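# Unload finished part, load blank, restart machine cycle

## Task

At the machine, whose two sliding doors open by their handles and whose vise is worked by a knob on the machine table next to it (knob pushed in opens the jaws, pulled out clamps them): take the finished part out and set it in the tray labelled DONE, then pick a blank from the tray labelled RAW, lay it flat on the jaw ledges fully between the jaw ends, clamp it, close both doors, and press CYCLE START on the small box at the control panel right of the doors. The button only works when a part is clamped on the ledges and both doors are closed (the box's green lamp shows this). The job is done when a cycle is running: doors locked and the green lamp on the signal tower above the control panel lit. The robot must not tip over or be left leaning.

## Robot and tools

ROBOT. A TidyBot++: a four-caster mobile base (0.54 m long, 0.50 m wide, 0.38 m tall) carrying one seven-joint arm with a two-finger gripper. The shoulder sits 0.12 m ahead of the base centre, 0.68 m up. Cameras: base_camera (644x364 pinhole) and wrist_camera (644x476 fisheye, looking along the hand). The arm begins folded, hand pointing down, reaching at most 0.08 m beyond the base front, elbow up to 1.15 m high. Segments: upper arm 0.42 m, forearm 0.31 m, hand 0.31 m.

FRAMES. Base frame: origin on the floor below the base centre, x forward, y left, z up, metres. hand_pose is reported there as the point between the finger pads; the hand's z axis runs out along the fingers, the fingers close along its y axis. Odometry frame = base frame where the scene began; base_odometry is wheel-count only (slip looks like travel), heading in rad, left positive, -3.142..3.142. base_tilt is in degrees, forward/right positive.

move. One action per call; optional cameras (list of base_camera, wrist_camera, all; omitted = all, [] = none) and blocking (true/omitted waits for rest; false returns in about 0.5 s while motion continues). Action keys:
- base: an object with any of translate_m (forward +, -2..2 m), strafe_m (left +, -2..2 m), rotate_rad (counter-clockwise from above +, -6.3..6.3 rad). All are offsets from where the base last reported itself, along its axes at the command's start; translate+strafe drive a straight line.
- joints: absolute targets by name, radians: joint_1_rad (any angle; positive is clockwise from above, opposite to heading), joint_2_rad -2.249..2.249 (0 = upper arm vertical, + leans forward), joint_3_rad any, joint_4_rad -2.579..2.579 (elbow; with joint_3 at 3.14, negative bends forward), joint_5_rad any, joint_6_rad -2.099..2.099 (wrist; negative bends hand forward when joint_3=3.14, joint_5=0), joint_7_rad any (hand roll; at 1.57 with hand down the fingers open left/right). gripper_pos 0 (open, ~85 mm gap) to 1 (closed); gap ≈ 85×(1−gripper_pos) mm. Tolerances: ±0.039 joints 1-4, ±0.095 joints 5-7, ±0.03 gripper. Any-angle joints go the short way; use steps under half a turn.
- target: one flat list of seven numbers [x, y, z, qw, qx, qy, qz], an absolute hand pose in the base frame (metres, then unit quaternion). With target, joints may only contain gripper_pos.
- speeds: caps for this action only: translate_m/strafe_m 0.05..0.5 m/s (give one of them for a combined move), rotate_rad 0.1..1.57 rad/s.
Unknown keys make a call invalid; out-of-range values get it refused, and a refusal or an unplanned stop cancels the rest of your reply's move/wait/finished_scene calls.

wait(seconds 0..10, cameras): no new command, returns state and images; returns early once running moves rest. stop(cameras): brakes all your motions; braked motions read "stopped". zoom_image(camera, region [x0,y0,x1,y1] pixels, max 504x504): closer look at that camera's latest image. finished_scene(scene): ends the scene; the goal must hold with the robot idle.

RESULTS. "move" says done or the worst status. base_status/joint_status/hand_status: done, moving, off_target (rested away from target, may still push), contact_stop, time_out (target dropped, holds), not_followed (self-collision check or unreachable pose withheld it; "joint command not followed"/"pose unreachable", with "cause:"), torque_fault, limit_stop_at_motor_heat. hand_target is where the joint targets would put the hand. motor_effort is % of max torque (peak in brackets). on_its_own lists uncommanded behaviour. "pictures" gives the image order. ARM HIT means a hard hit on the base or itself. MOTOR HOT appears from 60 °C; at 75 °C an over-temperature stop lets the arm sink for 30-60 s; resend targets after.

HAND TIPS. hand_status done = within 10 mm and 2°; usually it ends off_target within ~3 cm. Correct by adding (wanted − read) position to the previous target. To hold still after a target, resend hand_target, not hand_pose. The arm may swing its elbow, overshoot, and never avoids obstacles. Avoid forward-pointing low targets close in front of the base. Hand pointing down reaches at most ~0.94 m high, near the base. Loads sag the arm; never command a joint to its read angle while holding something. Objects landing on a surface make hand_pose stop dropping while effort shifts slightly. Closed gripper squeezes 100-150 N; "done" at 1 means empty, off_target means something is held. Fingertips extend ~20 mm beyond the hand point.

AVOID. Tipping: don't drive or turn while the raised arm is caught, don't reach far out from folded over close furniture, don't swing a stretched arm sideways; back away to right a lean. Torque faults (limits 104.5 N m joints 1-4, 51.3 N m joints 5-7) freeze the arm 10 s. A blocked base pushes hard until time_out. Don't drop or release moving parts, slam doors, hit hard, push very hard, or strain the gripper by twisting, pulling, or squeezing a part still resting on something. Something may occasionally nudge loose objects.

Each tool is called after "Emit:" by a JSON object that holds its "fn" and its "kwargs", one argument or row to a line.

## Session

Emit:
{"fn": "move", "kwargs": {

}}

Scene clock: 0.00 s.
Motor temperatures (°C): [32 31 33 31 39 42 47]
base_odometry: x=+0.000 y=+0.000 heading=+0.000
base_tilt: forward=+0.3 right=-0.7
base_status: not commanded
joint_positions: joint_1_rad=-0.045 joint_2_rad=-0.307 joint_3_rad=+3.178 joint_4_rad=-2.550 joint_5_rad=-0.011 joint_6_rad=-0.855 joint_7_rad=+1.586 gripper_pos=+0.000
joint_status: not commanded
motor_effort: joint_1_rad=+0 joint_2_rad=-3 joint_3_rad=+0 joint_4_rad=+13 joint_5_rad=+0 joint_6_rad=+0 joint_7_rad=-1
hand_pose: x=+0.2517 y=+0.0064 z=+0.5763 quat_wxyz=(-0.010, +1.000, +0.009, +0.022) (m; base frame)
hand_target: x=+0.2519 y=+0.0064 z=+0.5764 quat_wxyz=(-0.010, +1.000, +0.009, +0.022) (m; base frame)
hand_status: not commanded
pictures: base_camera, wrist_camera

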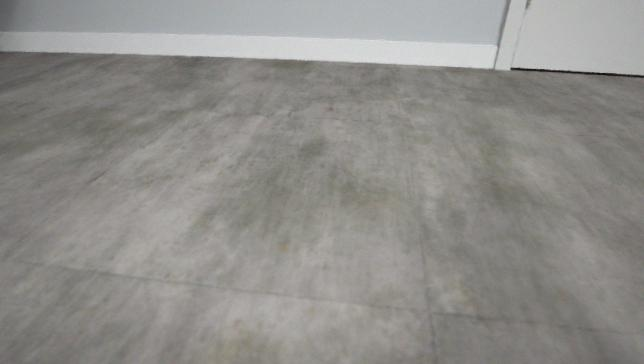

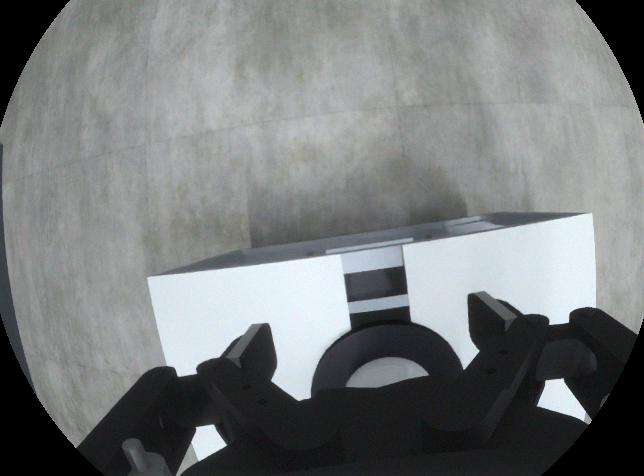

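Emit:
{"fn": "move", "kwargs": {
  "joints": {"joint_1_rad": -0.01, "joint_2_rad": 0.015, "joint_3_rad": 3.14, "joint_4_rad": -1.229, "joint_5_rad": 0.03, "joint_6_rad": -0.33, "joint_7_rad": 1.50}
}}

Emit:
{"fn": "move", "kwargs": {
  "base": {"rotate_rad": 1.2}
}}

Emit:
{"fn": "move", "kwargs": {
  "base": {"rotate_rad": 1.2}
}}

Scene clock: 10.07 s.
Motor temperatures (°C): [32 31 33 31 39 42 47]
move: done
base_odometry: x=+0.000 y=+0.000 heading=+0.000
base_tilt: forward=+0.4 right=-0.7
base_status: not commanded
joint_positions: joint_1_rad=-0.035 joint_2_rad=+0.006 joint_3_rad=+3.152 joint_4_rad=-1.252 joint_5_rad=-0.010 joint_6_rad=-0.380 joint_7_rad=+1.585 gripper_pos=+0.000
joint_status: all done
motor_effort: joint_1_rad=-1(1) joint_2_rad=-22(23) joint_3_rad=+0(2) joint_4_rad=+20(22) joint_5_rad=+1(2) joint_6_rad=+9(9) joint_7_rad=+0(2)
hand_pose: x=+0.7311 y=+0.0177 z=+1.1783 quat_wxyz=(-0.008, +0.730, +0.012, +0.683) (m; base frame)
hand_target: x=+0.7343 y=+0.0054 z=+1.2025 quat_wxyz=(-0.016, +0.708, -0.014, +0.706) (m; base frame)
hand_status: not commanded
pictures: base_camera, wrist_camera

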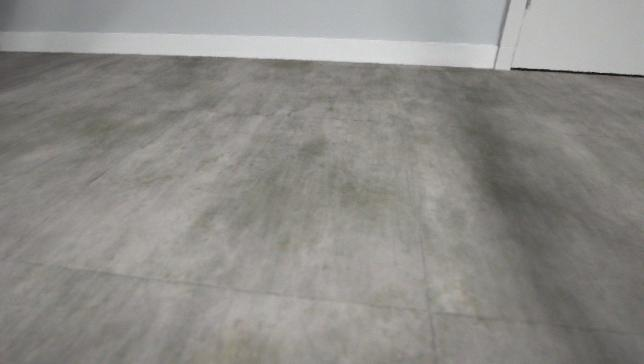

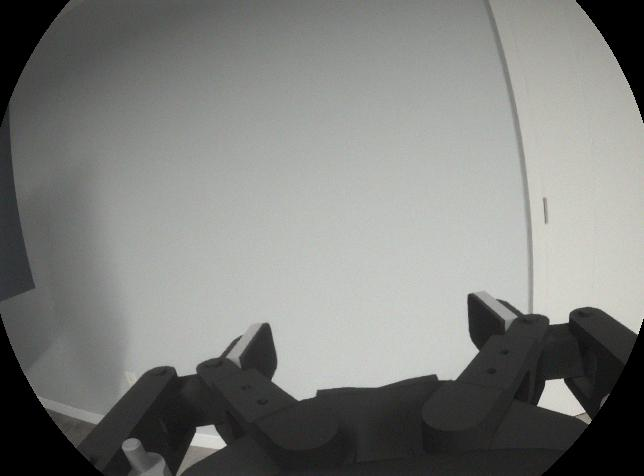

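Scene clock: 12.40 s.
Motor temperatures (°C): [32 31 33 31 39 42 47]
move: done
base_odometry: x=+0.000 y=+0.000 heading=+1.200
base_tilt: forward=+0.4 right=-0.7
base_status: done
joint_positions: joint_1_rad=-0.017 joint_2_rad=+0.022 joint_3_rad=+3.135 joint_4_rad=-1.252 joint_5_rad=-0.009 joint_6_rad=-0.377 joint_7_rad=+1.585 gripper_pos=+0.000
joint_status: not commanded
motor_effort: joint_1_rad=+0(3) joint_2_rad=-22(25) joint_3_rad=+0(3) joint_4_rad=+20(22) joint_5_rad=+1(2) joint_6_rad=+9(10) joint_7_rad=+0(1)
hand_pose: x=+0.7389 y=+0.0170 z=+1.1694 quat_wxyz=(-0.007, +0.735, +0.012, +0.678) (m; base frame)
hand_target: x=+0.7343 y=+0.0054 z=+1.2025 quat_wxyz=(-0.016, +0.708, -0.014, +0.706) (m; base frame)
hand_status: not commanded
pictures: base_camera, wrist_camera

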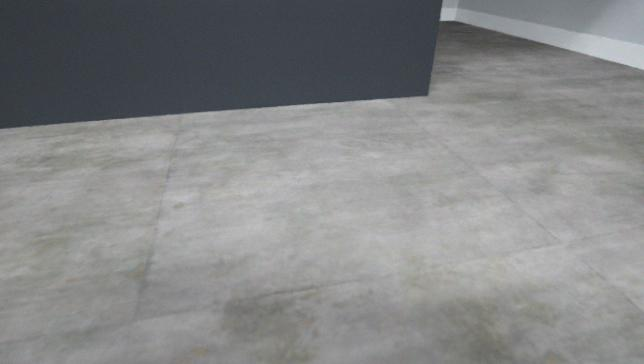

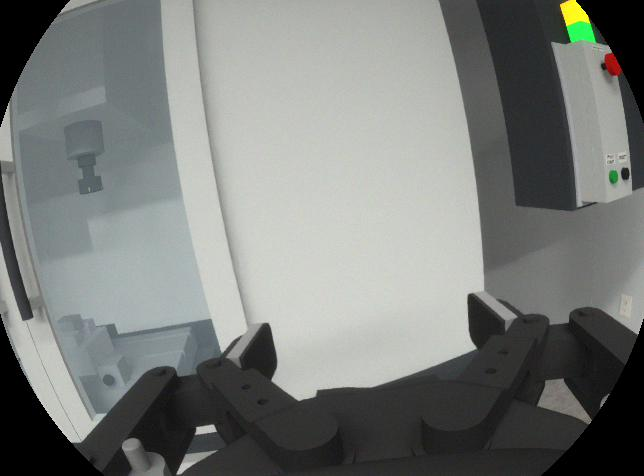

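Scene clock: 14.63 s.
Motor temperatures (°C): [32 31 33 31 39 42 47]
move: done
base_odometry: x=+0.000 y=+0.000 heading=+2.400
base_tilt: forward=+0.4 right=-0.7
base_status: done
joint_positions: joint_1_rad=-0.016 joint_2_rad=+0.026 joint_3_rad=+3.134 joint_4_rad=-1.252 joint_5_rad=-0.009 joint_6_rad=-0.377 joint_7_rad=+1.585 gripper_pos=+0.000
joint_status: not commanded
motor_effort: joint_1_rad=+1(3) joint_2_rad=-23(26) joint_3_rad=+0(3) joint_4_rad=+21(22) joint_5_rad=+0(2) joint_6_rad=+9(10) joint_7_rad=+0(1)
hand_pose: x=+0.7406 y=+0.0168 z=+1.1673 quat_wxyz=(-0.007, +0.736, +0.012, +0.677) (m; base frame)
hand_target: x=+0.7343 y=+0.0054 z=+1.2025 quat_wxyz=(-0.016, +0.708, -0.014, +0.706) (m; base frame)
hand_status: not commanded
pictures: base_camera, wrist_camera

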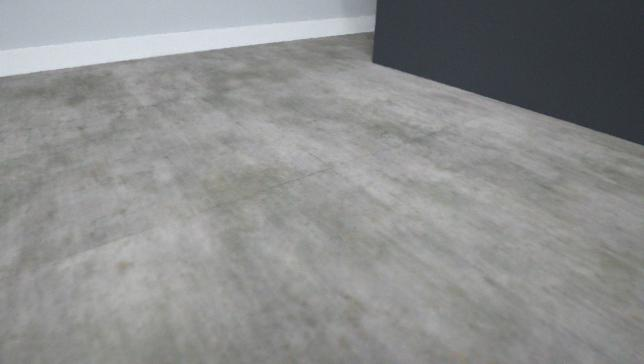

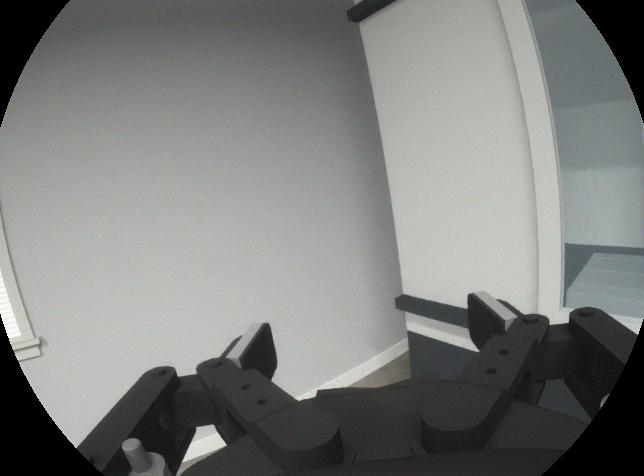

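Emit:
{"fn": "move", "kwargs": {
  "base": {"rotate_rad": -0.9},
  "joints": {"gripper_pos": 1.0}
}}

Scene clock: 44.30 s.
Motor temperatures (°C): [32 31 33 32 39 42 47]
move: done
base_odometry: x=+0.000 y=+0.000 heading=+1.500
base_tilt: forward=+0.4 right=-0.7
base_status: done
joint_positions: joint_1_rad=-0.010 joint_2_rad=+0.026 joint_3_rad=+3.145 joint_4_rad=-1.252 joint_5_rad=-0.008 joint_6_rad=-0.377 joint_7_rad=+1.585 gripper_pos=+0.999
joint_status: all done
motor_effort: joint_1_rad=+0(4) joint_2_rad=-23(25) joint_3_rad=+0(3) joint_4_rad=+21(22) joint_5_rad=+1(2) joint_6_rad=+9(10) joint_7_rad=+0(1)
hand_pose: x=+0.7409 y=+0.0067 z=+1.1674 quat_wxyz=(-0.001, +0.736, +0.006, +0.677) (m; base frame)
hand_target: x=+0.7343 y=+0.0054 z=+1.2025 quat_wxyz=(-0.016, +0.708, -0.014, +0.706) (m; base frame)
hand_status: not commanded
pictures: base_camera, wrist_camera

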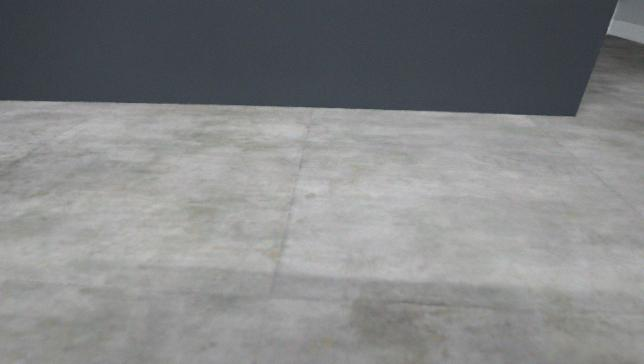

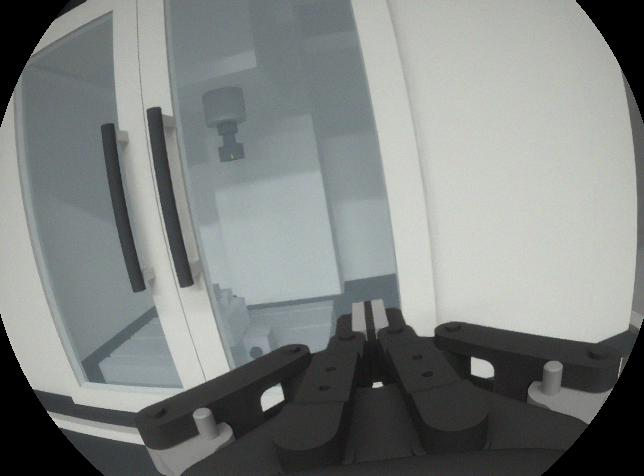

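Emit:
{"fn": "move", "kwargs": {
  "base": {"rotate_rad": 0.04},
  "joints": {"joint_4_rad": -1.20},
  "cameras": []
}}

Emit:
{"fn": "move", "kwargs": {
  "base": {"strafe_m": 0.27, "translate_m": 0.18}
}}

Scene clock: 54.70 s.
Motor temperatures (°C): [32 31 33 32 39 42 47]
move: done
base_odometry: x=+0.000 y=+0.000 heading=+1.540
base_tilt: forward=+0.4 right=-0.7
base_status: done
joint_positions: joint_1_rad=-0.012 joint_2_rad=+0.022 joint_3_rad=+3.137 joint_4_rad=-1.222 joint_5_rad=-0.008 joint_6_rad=-0.373 joint_7_rad=+1.585 gripper_pos=+0.999
joint_status: all done
motor_effort: joint_1_rad=-1(3) joint_2_rad=-22(24) joint_3_rad=+1(3) joint_4_rad=+21(23) joint_5_rad=+1(2) joint_6_rad=+9(10) joint_7_rad=+0(1)
hand_pose: x=+0.7369 y=+0.0123 z=+1.1889 quat_wxyz=(-0.004, +0.723, +0.009, +0.690) (m; base frame)
hand_target: x=+0.7311 y=+0.0054 z=+1.2201 quat_wxyz=(-0.016, +0.698, -0.014, +0.716) (m; base frame)
hand_status: not commanded
pictures: none
No camera images: "cameras" was empty.

Scene clock: 56.60 s.
Motor temperatures (°C): [32 31 33 32 39 42 47]
move: done
base_odometry: x=-0.265 y=+0.188 heading=+1.540
base_tilt: forward=+0.3 right=-0.7
base_status: done
joint_positions: joint_1_rad=-0.012 joint_2_rad=+0.026 joint_3_rad=+3.136 joint_4_rad=-1.221 joint_5_rad=-0.008 joint_6_rad=-0.373 joint_7_rad=+1.585 gripper_pos=+0.999
joint_status: not commanded
motor_effort: joint_1_rad=+1(3) joint_2_rad=-23(26) joint_3_rad=+0(3) joint_4_rad=+21(22) joint_5_rad=+0(2) joint_6_rad=+8(10) joint_7_rad=-1(1)
hand_pose: x=+0.7386 y=+0.0131 z=+1.1871 quat_wxyz=(-0.005, +0.724, +0.010, +0.689) (m; base frame)
hand_target: x=+0.7311 y=+0.0054 z=+1.2201 quat_wxyz=(-0.016, +0.698, -0.014, +0.716) (m; base frame)
hand_status: not commanded
pictures: base_camera, wrist_camera

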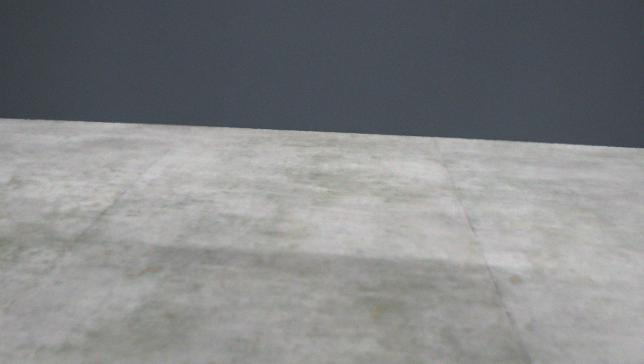

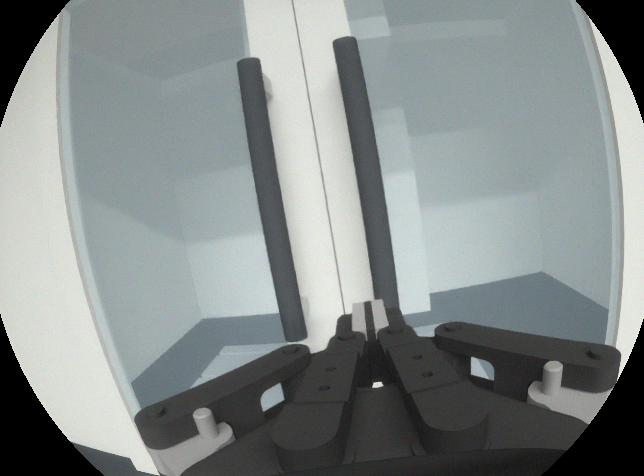

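Emit:
{"fn": "move", "kwargs": {
  "base": {"strafe_m": 0.045},
  "joints": {"joint_1_rad": 0.01, "joint_5_rad": 0.07, "joint_3_rad": 3.15},
  "cameras": ["wrist_camera"]
}}

Scene clock: 74.03 s.
Motor temperatures (°C): [32 31 33 32 39 42 47]
move: done
base_odometry: x=-0.310 y=+0.190 heading=+1.540
base_tilt: forward=+0.3 right=-0.7
base_status: done
joint_positions: joint_1_rad=+0.002 joint_2_rad=+0.026 joint_3_rad=+3.146 joint_4_rad=-1.221 joint_5_rad=+0.034 joint_6_rad=-0.373 joint_7_rad=+1.585 gripper_pos=+0.999
joint_status: all done
motor_effort: joint_1_rad=-1(3) joint_2_rad=-23(24) joint_3_rad=+0(3) joint_4_rad=+21(22) joint_5_rad=+1(2) joint_6_rad=+9(10) joint_7_rad=-1(1)
hand_pose: x=+0.7388 y=-0.0061 z=+1.1872 quat_wxyz=(+0.022, +0.724, +0.010, +0.689) (m; base frame)
hand_target: x=+0.7310 y=-0.0169 z=+1.2203 quat_wxyz=(+0.013, +0.697, -0.016, +0.716) (m; base frame)
hand_status: not commanded
pictures: wrist_camera

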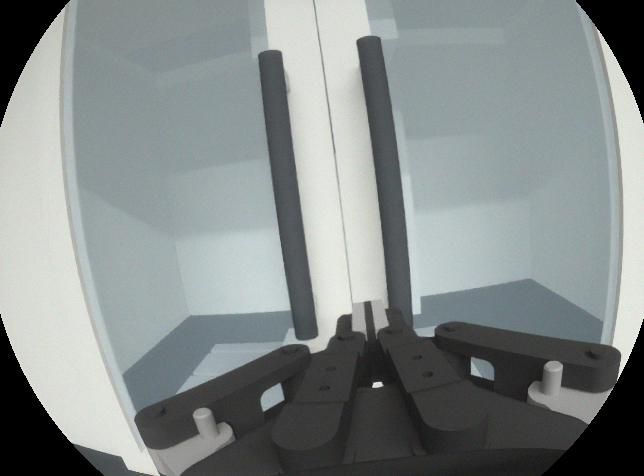

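Emit:
{"fn": "move", "kwargs": {
  "base": {"strafe_m": 0.033},
  "cameras": []
}}

Emit:
{"fn": "move", "kwargs": {
  "base": {"translate_m": 0.14},
  "speeds": {"translate_m": 0.25}
}}

Scene clock: 82.63 s.
Motor temperatures (°C): [32 31 33 32 39 42 47]
move: done
base_odometry: x=-0.343 y=+0.191 heading=+1.540
base_tilt: forward=+0.4 right=-0.7
base_status: done
joint_positions: joint_1_rad=+0.002 joint_2_rad=+0.026 joint_3_rad=+3.146 joint_4_rad=-1.221 joint_5_rad=+0.034 joint_6_rad=-0.373 joint_7_rad=+1.585 gripper_pos=+0.999
joint_status: not commanded
motor_effort: joint_1_rad=+1(3) joint_2_rad=-23(24) joint_3_rad=+0(2) joint_4_rad=+21(22) joint_5_rad=+1(1) joint_6_rad=+9(10) joint_7_rad=+1(1)
hand_pose: x=+0.7388 y=-0.0066 z=+1.1872 quat_wxyz=(+0.023, +0.724, +0.010, +0.689) (m; base frame)
hand_target: x=+0.7310 y=-0.0169 z=+1.2203 quat_wxyz=(+0.013, +0.697, -0.016, +0.716) (m; base frame)
hand_status: not commanded
pictures: none
No camera images: "cameras" was empty.

Scene clock: 84.20 s.
Motor temperatures (°C): [32 31 33 32 39 42 47]
move: done
base_odometry: x=-0.339 y=+0.331 heading=+1.541
base_tilt: forward=+0.4 right=-0.7
base_status: done
joint_positions: joint_1_rad=+0.002 joint_2_rad=+0.027 joint_3_rad=+3.146 joint_4_rad=-1.221 joint_5_rad=+0.034 joint_6_rad=-0.372 joint_7_rad=+1.585 gripper_pos=+0.999
joint_status: not commanded
motor_effort: joint_1_rad=+0(1) joint_2_rad=-23(27) joint_3_rad=+0(1) joint_4_rad=+21(23) joint_5_rad=+1(1) joint_6_rad=+9(10) joint_7_rad=+0(1)
hand_pose: x=+0.7394 y=-0.0066 z=+1.1869 quat_wxyz=(+0.023, +0.724, +0.010, +0.689) (m; base frame)
hand_target: x=+0.7310 y=-0.0169 z=+1.2203 quat_wxyz=(+0.013, +0.697, -0.016, +0.716) (m; base frame)
hand_status: not commanded
pictures: base_camera, wrist_camera

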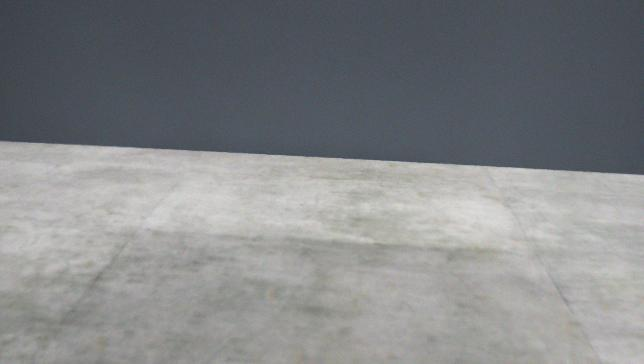

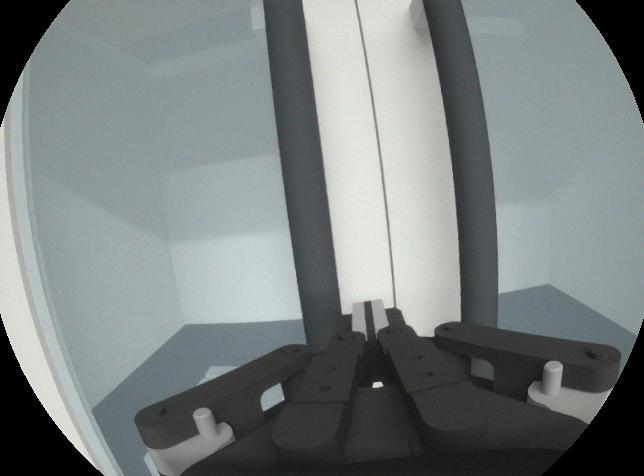

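Emit:
{"fn": "move", "kwargs": {
  "base": {"strafe_m": -0.015},
  "cameras": []
}}

Emit:
{"fn": "move", "kwargs": {
  "base": {"translate_m": 0.1},
  "speeds": {"translate_m": 0.2}
}}

Scene clock: 91.07 s.
Motor temperatures (°C): [32 31 33 32 39 42 47]
move: done
base_odometry: x=-0.324 y=+0.331 heading=+1.541
base_tilt: forward=+0.4 right=-0.7
base_status: done
joint_positions: joint_1_rad=+0.003 joint_2_rad=+0.026 joint_3_rad=+3.150 joint_4_rad=-1.221 joint_5_rad=+0.034 joint_6_rad=-0.372 joint_7_rad=+1.585 gripper_pos=+0.999
joint_status: not commanded
motor_effort: joint_1_rad=-1(3) joint_2_rad=-23(24) joint_3_rad=+0(2) joint_4_rad=+21(22) joint_5_rad=+1(2) joint_6_rad=+9(10) joint_7_rad=-1(1)
hand_pose: x=+0.7391 y=-0.0096 z=+1.1872 quat_wxyz=(+0.024, +0.724, +0.008, +0.689) (m; base frame)
hand_target: x=+0.7310 y=-0.0169 z=+1.2203 quat_wxyz=(+0.013, +0.697, -0.016, +0.716) (m; base frame)
hand_status: not commanded
pictures: none
No camera images: "cameras" was empty.

Scene clock: 92.37 s.
Motor temperatures (°C): [32 31 33 32 39 42 47]
move: done
base_odometry: x=-0.320 y=+0.431 heading=+1.541
base_tilt: forward=+0.4 right=-0.7
base_status: done
joint_positions: joint_1_rad=+0.004 joint_2_rad=+0.026 joint_3_rad=+3.152 joint_4_rad=-1.220 joint_5_rad=+0.035 joint_6_rad=-0.372 joint_7_rad=+1.585 gripper_pos=+0.999
joint_status: not commanded
motor_effort: joint_1_rad=+1(3) joint_2_rad=-23(26) joint_3_rad=+0(2) joint_4_rad=+21(22) joint_5_rad=+0(1) joint_6_rad=+9(10) joint_7_rad=+0(1)
hand_pose: x=+0.7386 y=-0.0114 z=+1.1883 quat_wxyz=(+0.026, +0.723, +0.007, +0.690) (m; base frame)
hand_target: x=+0.7310 y=-0.0169 z=+1.2203 quat_wxyz=(+0.013, +0.697, -0.016, +0.716) (m; base frame)
hand_status: not commanded
pictures: base_camera, wrist_camera

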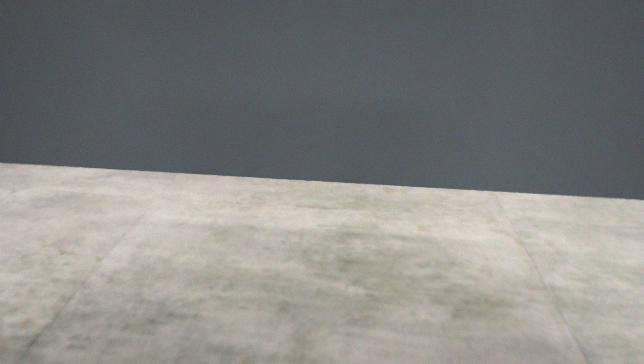

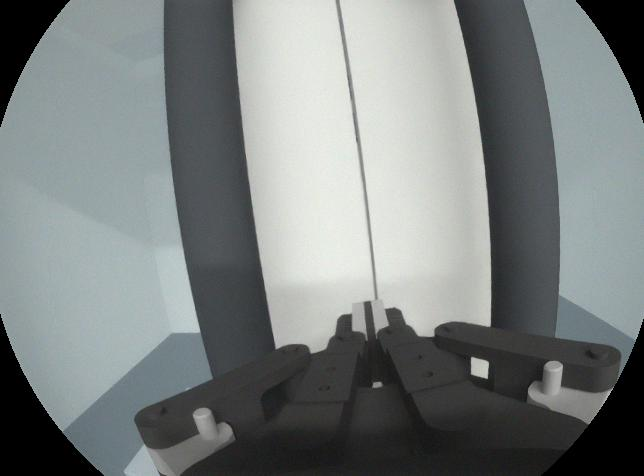

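Emit:
{"fn": "move", "kwargs": {
  "base": {"rotate_rad": 0.02},
  "cameras": []
}}

Emit:
{"fn": "move", "kwargs": {
  "base": {"strafe_m": 0.45},
  "speeds": {"strafe_m": 0.12}
}}

Scene clock: 106.30 s.
Motor temperatures (°C): [32 32 33 32 38 42 47]
move: done
base_odometry: x=-0.320 y=+0.431 heading=+1.560
base_tilt: forward=+0.4 right=-0.7
base_status: done
joint_positions: joint_1_rad=+0.013 joint_2_rad=+0.025 joint_3_rad=+3.162 joint_4_rad=-1.220 joint_5_rad=+0.037 joint_6_rad=-0.372 joint_7_rad=+1.584 gripper_pos=+0.999
joint_status: not commanded
motor_effort: joint_1_rad=-1(7) joint_2_rad=-22(23) joint_3_rad=-1(5) joint_4_rad=+21(22) joint_5_rad=+1(2) joint_6_rad=+9(10) joint_7_rad=+0(1)
hand_pose: x=+0.7381 y=-0.0234 z=+1.1886 quat_wxyz=(+0.033, +0.723, +0.001, +0.690) (m; base frame)
hand_target: x=+0.7310 y=-0.0169 z=+1.2203 quat_wxyz=(+0.013, +0.697, -0.016, +0.716) (m; base frame)
hand_status: not commanded
pictures: none
No camera images: "cameras" was empty.

Scene clock: 110.67 s.
Motor temperatures (°C): [32 32 33 32 38 42 47]
move: done
base_odometry: x=-0.770 y=+0.436 heading=+1.561
base_tilt: forward=+0.4 right=-0.7
base_status: done
joint_positions: joint_1_rad=+0.139 joint_2_rad=+0.023 joint_3_rad=+3.255 joint_4_rad=-1.213 joint_5_rad=+0.076 joint_6_rad=-0.362 joint_7_rad=+1.582 gripper_pos=+0.999
joint_status: not commanded
motor_effort: joint_1_rad=-19(27) joint_2_rad=-22(27) joint_3_rad=-19(27) joint_4_rad=+26(26) joint_5_rad=-4(7) joint_6_rad=+15(15) joint_7_rad=+0(1)
hand_pose: x=+0.7171 y=-0.1599 z=+1.1973 quat_wxyz=(+0.126, +0.713, -0.069, +0.686) (m; base frame)
hand_target: x=+0.7310 y=-0.0169 z=+1.2203 quat_wxyz=(+0.013, +0.697, -0.016, +0.716) (m; base frame)
hand_status: not commanded
pictures: base_camera, wrist_camera

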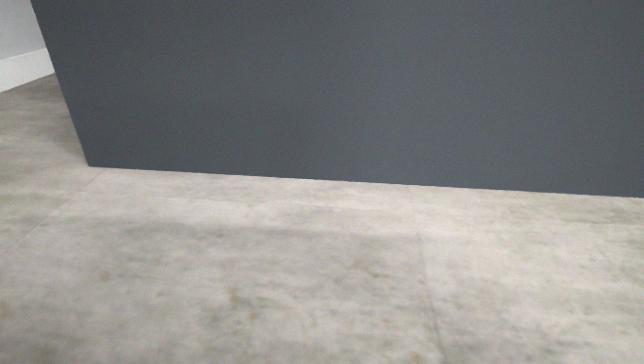

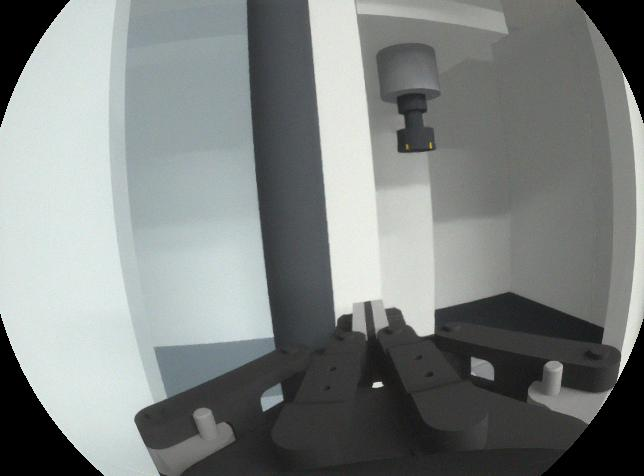

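Emit:
{"fn": "move", "kwargs": {
  "base": {"strafe_m": 0.13},
  "speeds": {"strafe_m": 0.1},
  "cameras": ["wrist_camera"]
}}

Scene clock: 115.70 s.
Motor temperatures (°C): [32 32 33 32 38 42 47]
move: done
base_odometry: x=-0.900 y=+0.437 heading=+1.561
base_tilt: forward=+0.4 right=-0.7
base_status: done
joint_positions: joint_1_rad=+0.146 joint_2_rad=+0.027 joint_3_rad=+3.261 joint_4_rad=-1.211 joint_5_rad=+0.079 joint_6_rad=-0.358 joint_7_rad=+1.581 gripper_pos=+0.999
joint_status: not commanded
motor_effort: joint_1_rad=-20(27) joint_2_rad=-23(27) joint_3_rad=-20(27) joint_4_rad=+26(27) joint_5_rad=-4(7) joint_6_rad=+15(16) joint_7_rad=+0(1)
hand_pose: x=+0.7167 y=-0.1681 z=+1.1975 quat_wxyz=(+0.132, +0.712, -0.073, +0.686) (m; base frame)
hand_target: x=+0.7310 y=-0.0169 z=+1.2203 quat_wxyz=(+0.013, +0.697, -0.016, +0.716) (m; base frame)
hand_status: not commanded
pictures: wrist_camera

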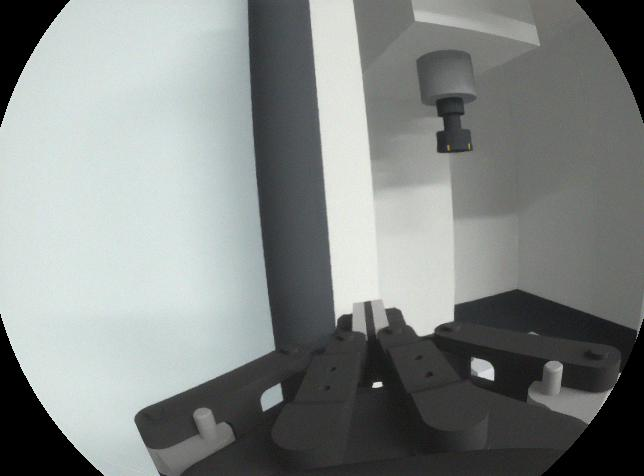

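Emit:
{"fn": "move", "kwargs": {
  "base": {"strafe_m": 0.02},
  "speeds": {"strafe_m": 0.1},
  "cameras": []
}}

Emit:
{"fn": "move", "kwargs": {
  "base": {"strafe_m": -0.62},
  "speeds": {"strafe_m": 0.3}
}}

Scene clock: 122.27 s.
Motor temperatures (°C): [32 32 33 32 38 42 47]
move: done
base_odometry: x=-0.920 y=+0.437 heading=+1.560
base_tilt: forward=+0.4 right=-0.6
base_status: done
joint_positions: joint_1_rad=+0.151 joint_2_rad=+0.031 joint_3_rad=+3.272 joint_4_rad=-1.210 joint_5_rad=+0.080 joint_6_rad=-0.354 joint_7_rad=+1.581 gripper_pos=+0.999
joint_status: not commanded
motor_effort: joint_1_rad=-23(26) joint_2_rad=-24(27) joint_3_rad=-23(26) joint_4_rad=+24(26) joint_5_rad=-6(6) joint_6_rad=+14(15) joint_7_rad=+0(1)
hand_pose: x=+0.7162 y=-0.1774 z=+1.1975 quat_wxyz=(+0.138, +0.711, -0.078, +0.685) (m; base frame)
hand_target: x=+0.7310 y=-0.0169 z=+1.2203 quat_wxyz=(+0.013, +0.697, -0.016, +0.716) (m; base frame)
hand_status: not commanded
pictures: none
No camera images: "cameras" was empty.

Scene clock: 125.37 s.
Motor temperatures (°C): [32 32 33 32 38 42 47]
move: done
base_odometry: x=-0.300 y=+0.430 heading=+1.561
base_tilt: forward=+0.4 right=-0.7
base_status: done
joint_positions: joint_1_rad=-0.004 joint_2_rad=+0.017 joint_3_rad=+3.129 joint_4_rad=-1.213 joint_5_rad=+0.078 joint_6_rad=-0.357 joint_7_rad=+1.580 gripper_pos=+0.999
joint_status: not commanded
motor_effort: joint_1_rad=+2(23) joint_2_rad=-22(24) joint_3_rad=+4(23) joint_4_rad=+21(27) joint_5_rad=+2(6) joint_6_rad=+8(16) joint_7_rad=-1(1)
hand_pose: x=+0.7334 y=+0.0031 z=+1.2030 quat_wxyz=(+0.033, +0.712, +0.026, +0.701) (m; base frame)
hand_target: x=+0.7310 y=-0.0169 z=+1.2203 quat_wxyz=(+0.013, +0.697, -0.016, +0.716) (m; base frame)
hand_status: not commanded
pictures: base_camera, wrist_camera

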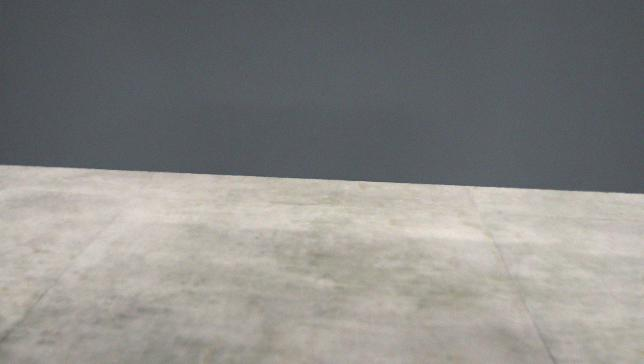

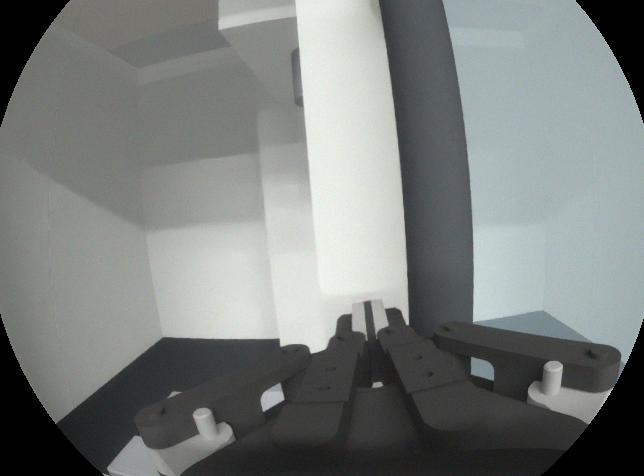

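Emit:
{"fn": "move", "kwargs": {
  "base": {"rotate_rad": 0.03}
}}

Scene clock: 134.10 s.
Motor temperatures (°C): [32 32 33 32 38 42 47]
move: done
base_odometry: x=-0.300 y=+0.430 heading=+1.591
base_tilt: forward=+0.4 right=-0.7
base_status: done
joint_positions: joint_1_rad=+0.003 joint_2_rad=+0.017 joint_3_rad=+3.148 joint_4_rad=-1.213 joint_5_rad=+0.078 joint_6_rad=-0.357 joint_7_rad=+1.580 gripper_pos=+0.999
joint_status: not commanded
motor_effort: joint_1_rad=+0(3) joint_2_rad=-23(23) joint_3_rad=-1(3) joint_4_rad=+21(22) joint_5_rad=+1(1) joint_6_rad=+8(10) joint_7_rad=-1(1)
hand_pose: x=+0.7335 y=-0.0127 z=+1.2030 quat_wxyz=(+0.042, +0.712, +0.017, +0.700) (m; base frame)
hand_target: x=+0.7310 y=-0.0169 z=+1.2203 quat_wxyz=(+0.013, +0.697, -0.016, +0.716) (m; base frame)
hand_status: not commanded
pictures: base_camera, wrist_camera

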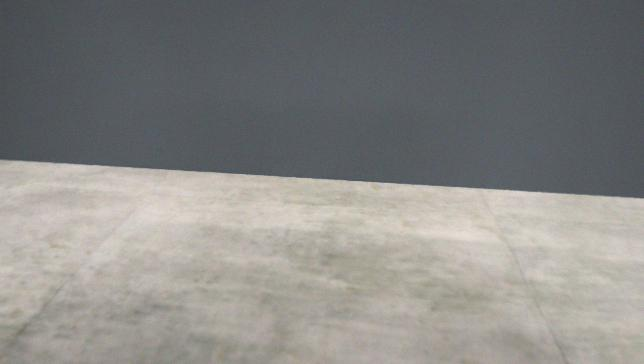

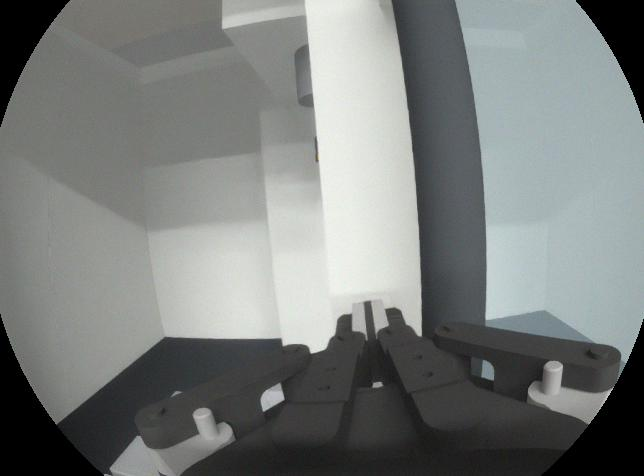

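Emit:
{"fn": "move", "kwargs": {
  "base": {"strafe_m": -0.4},
  "speeds": {"strafe_m": 0.12},
  "cameras": ["wrist_camera"]
}}

Emit:
{"fn": "move", "kwargs": {
  "base": {"strafe_m": -0.14},
  "speeds": {"strafe_m": 0.1}
}}

Scene clock: 143.57 s.
Motor temperatures (°C): [32 32 33 32 38 42 47]
move: done
base_odometry: x=+0.100 y=+0.438 heading=+1.591
base_tilt: forward=+0.3 right=-0.7
base_status: done
joint_positions: joint_1_rad=-0.122 joint_2_rad=+0.017 joint_3_rad=+3.039 joint_4_rad=-1.217 joint_5_rad=+0.057 joint_6_rad=-0.349 joint_7_rad=+1.580 gripper_pos=+0.999
joint_status: not commanded
motor_effort: joint_1_rad=+21(28) joint_2_rad=-19(27) joint_3_rad=+20(28) joint_4_rad=+26(29) joint_5_rad=+7(10) joint_6_rad=+12(16) joint_7_rad=+1(1)
hand_pose: x=+0.7186 y=+0.1310 z=+1.2027 quat_wxyz=(-0.050, +0.705, +0.094, +0.701) (m; base frame)
hand_target: x=+0.7310 y=-0.0169 z=+1.2203 quat_wxyz=(+0.013, +0.697, -0.016, +0.716) (m; base frame)
hand_status: not commanded
pictures: wrist_camera

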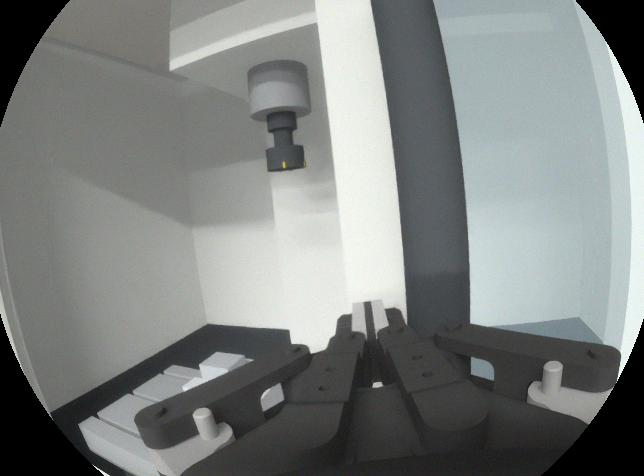

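Scene clock: 145.60 s.
Motor temperatures (°C): [32 32 33 32 38 42 47]
move: done
base_odometry: x=+0.240 y=+0.441 heading=+1.592
base_tilt: forward=+0.3 right=-0.7
base_status: done
joint_positions: joint_1_rad=-0.132 joint_2_rad=+0.018 joint_3_rad=+3.032 joint_4_rad=-1.215 joint_5_rad=+0.055 joint_6_rad=-0.345 joint_7_rad=+1.580 gripper_pos=+0.999
joint_status: not commanded
motor_effort: joint_1_rad=+21(29) joint_2_rad=-20(25) joint_3_rad=+23(28) joint_4_rad=+26(28) joint_5_rad=+7(9) joint_6_rad=+14(15) joint_7_rad=+0(1)
hand_pose: x=+0.7167 y=+0.1413 z=+1.2045 quat_wxyz=(-0.057, +0.703, +0.100, +0.702) (m; base frame)
hand_target: x=+0.7310 y=-0.0169 z=+1.2203 quat_wxyz=(+0.013, +0.697, -0.016, +0.716) (m; base frame)
hand_status: not commanded
pictures: base_camera, wrist_camera

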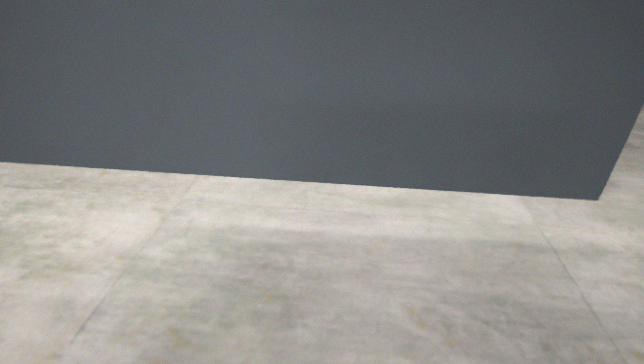

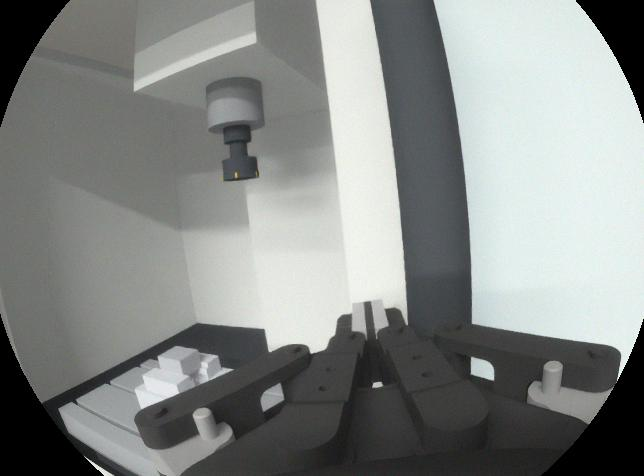

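Emit:
{"fn": "move", "kwargs": {
  "base": {"strafe_m": 0.2},
  "speeds": {"strafe_m": 0.25},
  "cameras": []
}}

Emit:
{"fn": "move", "kwargs": {
  "base": {"translate_m": -0.1},
  "cameras": []
}}

Emit:
{"fn": "move", "kwargs": {
  "base": {"strafe_m": 0.42},
  "joints": {"joint_2_rad": 0.30, "joint_4_rad": -0.46, "joint_6_rad": -1.80, "joint_7_rad": 1.50, "gripper_pos": 0}
}}

Scene clock: 172.10 s.
Motor temperatures (°C): [33 32 33 32 38 42 47]
move: done
base_odometry: x=+0.040 y=+0.437 heading=+1.592
base_tilt: forward=+0.4 right=-0.7
base_status: done
joint_positions: joint_1_rad=+0.000 joint_2_rad=+0.017 joint_3_rad=+3.148 joint_4_rad=-1.211 joint_5_rad=+0.055 joint_6_rad=-0.348 joint_7_rad=+1.580 gripper_pos=+0.999
joint_status: not commanded
motor_effort: joint_1_rad=+1(21) joint_2_rad=-22(23) joint_3_rad=+0(22) joint_4_rad=+21(28) joint_5_rad=+1(7) joint_6_rad=+8(17) joint_7_rad=+0(1)
hand_pose: x=+0.7335 y=-0.0082 z=+1.2068 quat_wxyz=(+0.030, +0.709, +0.013, +0.705) (m; base frame)
hand_target: x=+0.7310 y=-0.0169 z=+1.2203 quat_wxyz=(+0.013, +0.697, -0.016, +0.716) (m; base frame)
hand_status: not commanded
pictures: none
No camera images: "cameras" was empty.

Scene clock: 173.53 s.
Motor temperatures (°C): [33 32 33 32 38 42 47]
move: done
base_odometry: x=+0.042 y=+0.336 heading=+1.592
base_tilt: forward=+0.4 right=-0.7
base_status: done
joint_positions: joint_1_rad=+0.000 joint_2_rad=+0.016 joint_3_rad=+3.148 joint_4_rad=-1.211 joint_5_rad=+0.055 joint_6_rad=-0.348 joint_7_rad=+1.580 gripper_pos=+0.999
joint_status: not commanded
motor_effort: joint_1_rad=-1(1) joint_2_rad=-22(26) joint_3_rad=+0(1) joint_4_rad=+21(23) joint_5_rad=+1(2) joint_6_rad=+9(10) joint_7_rad=-1(1)
hand_pose: x=+0.7328 y=-0.0082 z=+1.2077 quat_wxyz=(+0.030, +0.708, +0.013, +0.705) (m; base frame)
hand_target: x=+0.7310 y=-0.0169 z=+1.2203 quat_wxyz=(+0.013, +0.697, -0.016, +0.716) (m; base frame)
hand_status: not commanded
pictures: none
No camera images: "cameras" was empty.

Scene clock: 176.07 s.
Motor temperatures (°C): [33 32 33 32 38 42 47]
move: done
base_odometry: x=-0.378 y=+0.327 heading=+1.592
base_tilt: forward=+0.4 right=-0.7
base_status: done
joint_positions: joint_1_rad=+0.000 joint_2_rad=+0.294 joint_3_rad=+3.147 joint_4_rad=-0.485 joint_5_rad=+0.055 joint_6_rad=-1.762 joint_7_rad=+1.580 gripper_pos=+0.000
joint_status: all done
motor_effort: joint_1_rad=+0(4) joint_2_rad=-27(28) joint_3_rad=+0(2) joint_4_rad=+15(22) joint_5_rad=+1(2) joint_6_rad=+4(10) joint_7_rad=+0(1)
hand_pose: x=+0.6372 y=-0.0175 z=+1.0518 quat_wxyz=(+0.027, +0.955, -0.011, +0.296) (m; base frame)
hand_target: x=+0.6301 y=-0.0282 z=+1.0520 quat_wxyz=(+0.024, +0.956, -0.060, +0.287) (m; base frame)
hand_status: not commanded
pictures: base_camera, wrist_camera

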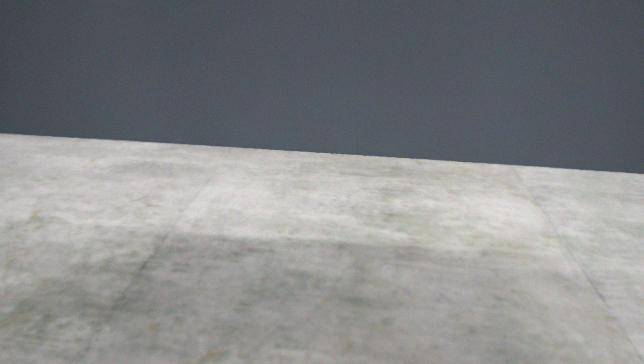

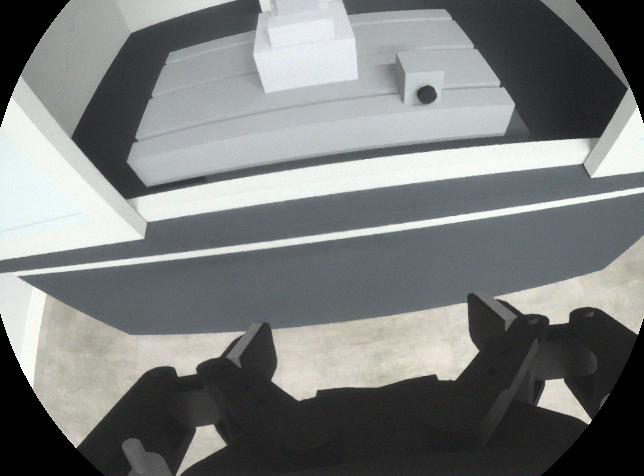

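Emit:
{"fn": "move", "kwargs": {
  "base": {"translate_m": 0.3},
  "speeds": {"translate_m": 0.3}
}}

Scene clock: 182.73 s.
Motor temperatures (°C): [33 32 33 32 38 42 47]
move: done
base_odometry: x=-0.385 y=+0.627 heading=+1.593
base_tilt: forward=+0.4 right=-0.7
base_status: done
joint_positions: joint_1_rad=+0.000 joint_2_rad=+0.309 joint_3_rad=+3.147 joint_4_rad=-0.483 joint_5_rad=+0.055 joint_6_rad=-1.768 joint_7_rad=+1.580 gripper_pos=+0.000
joint_status: not commanded
motor_effort: joint_1_rad=+0(1) joint_2_rad=-27(30) joint_3_rad=+0(1) joint_4_rad=+15(16) joint_5_rad=+1(2) joint_6_rad=+5(6) joint_7_rad=+0(1)
hand_pose: x=+0.6413 y=-0.0175 z=+1.0437 quat_wxyz=(+0.027, +0.958, -0.011, +0.286) (m; base frame)
hand_target: x=+0.6301 y=-0.0282 z=+1.0520 quat_wxyz=(+0.024, +0.956, -0.060, +0.287) (m; base frame)
hand_status: not commanded
pictures: base_camera, wrist_camera

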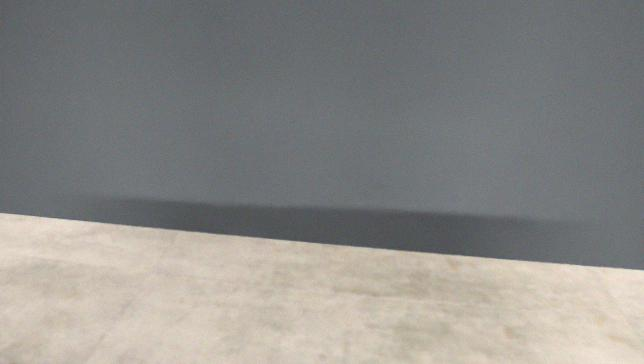

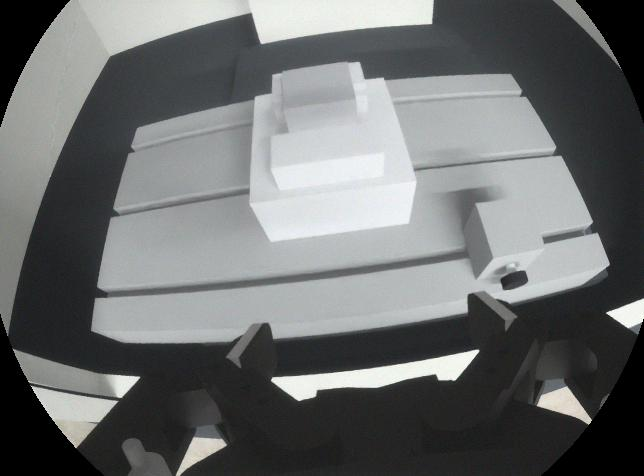

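Emit:
{"fn": "zoom_image", "kwargs": {
  "camera": "wrist_camera",
  "region": [200, 30, 560, 310]
}}

Scaled by 1.400.

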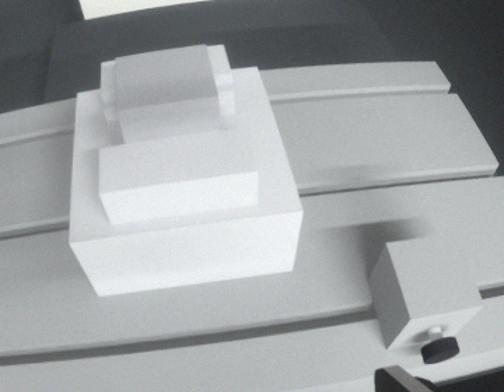

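Emit:
{"fn": "move", "kwargs": {
  "base": {"translate_m": -0.22, "strafe_m": -0.13},
  "joints": {"gripper_pos": 1},
  "cameras": []
}}

Emit:
{"fn": "move", "kwargs": {
  "joints": {"joint_1_rad": 0.0, "joint_3_rad": 3.14, "joint_5_rad": 0.03, "joint_7_rad": 1.5, "joint_2_rad": -0.011, "joint_4_rad": -2.413, "joint_6_rad": 0.835}
}}

Scene clock: 212.80 s.
Motor temperatures (°C): [32 32 33 32 38 42 47]
move: done
base_odometry: x=-0.250 y=+0.410 heading=+1.593
base_tilt: forward=+0.4 right=-0.7
base_status: done
joint_positions: joint_1_rad=+0.001 joint_2_rad=+0.300 joint_3_rad=+3.147 joint_4_rad=-0.480 joint_5_rad=+0.055 joint_6_rad=-1.772 joint_7_rad=+1.580 gripper_pos=+0.999
joint_status: all done
motor_effort: joint_1_rad=+0(2) joint_2_rad=-26(31) joint_3_rad=+0(1) joint_4_rad=+14(16) joint_5_rad=+1(2) joint_6_rad=+5(6) joint_7_rad=+0(2)
hand_pose: x=+0.6372 y=-0.0179 z=+1.0491 quat_wxyz=(+0.027, +0.956, -0.011, +0.291) (m; base frame)
hand_target: x=+0.6301 y=-0.0282 z=+1.0520 quat_wxyz=(+0.024, +0.956, -0.060, +0.287) (m; base frame)
hand_status: not commanded
pictures: none
No camera images: "cameras" was empty.

Scene clock: 216.53 s.
Motor temperatures (°C): [32 32 33 32 38 42 47]
move: done
base_odometry: x=-0.250 y=+0.410 heading=+1.593
base_tilt: forward=+0.4 right=-0.7
base_status: not commanded
joint_positions: joint_1_rad=+0.001 joint_2_rad=+0.005 joint_3_rad=+3.147 joint_4_rad=-2.390 joint_5_rad=+0.055 joint_6_rad=+0.785 joint_7_rad=+1.580 gripper_pos=+0.999
joint_status: all done
motor_effort: joint_1_rad=+0(2) joint_2_rad=-17(30) joint_3_rad=+0(2) joint_4_rad=+16(22) joint_5_rad=+0(2) joint_6_rad=+8(10) joint_7_rad=-1(2)
hand_pose: x=+0.6455 y=+0.0103 z=+0.8593 quat_wxyz=(+0.005, +0.721, +0.029, +0.693) (m; base frame)
hand_target: x=+0.6374 y=+0.0091 z=+0.8714 quat_wxyz=(-0.026, +0.706, -0.009, +0.708) (m; base frame)
hand_status: not commanded
pictures: base_camera, wrist_camera

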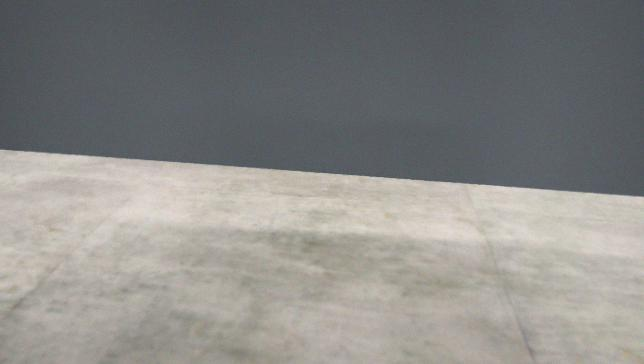

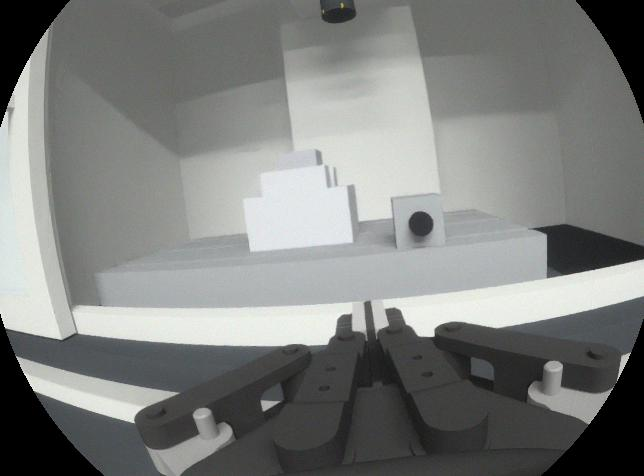

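Emit:
{"fn": "move", "kwargs": {
  "joints": {"joint_5_rad": 0.0},
  "base": {"translate_m": 0.14, "strafe_m": -0.07},
  "cameras": ["wrist_camera"]
}}

Scene clock: 229.67 s.
Motor temperatures (°C): [32 32 33 32 38 42 47]
move: done
base_odometry: x=-0.183 y=+0.552 heading=+1.593
base_tilt: forward=+0.4 right=-0.7
base_status: done
joint_positions: joint_1_rad=+0.001 joint_2_rad=+0.000 joint_3_rad=+3.145 joint_4_rad=-2.393 joint_5_rad=+0.029 joint_6_rad=+0.788 joint_7_rad=+1.580 gripper_pos=+0.999
joint_status: all done
motor_effort: joint_1_rad=+0(2) joint_2_rad=-18(20) joint_3_rad=+0(2) joint_4_rad=+16(18) joint_5_rad=+1(1) joint_6_rad=+9(10) joint_7_rad=-1(1)
hand_pose: x=+0.6440 y=+0.0054 z=+0.8614 quat_wxyz=(+0.004, +0.719, +0.016, +0.695) (m; base frame)
hand_target: x=+0.6375 y=+0.0022 z=+0.8715 quat_wxyz=(-0.026, +0.705, -0.024, +0.708) (m; base frame)
hand_status: not commanded
pictures: wrist_camera

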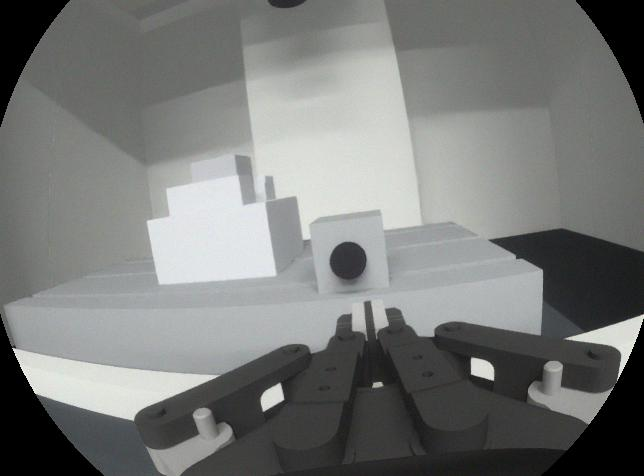

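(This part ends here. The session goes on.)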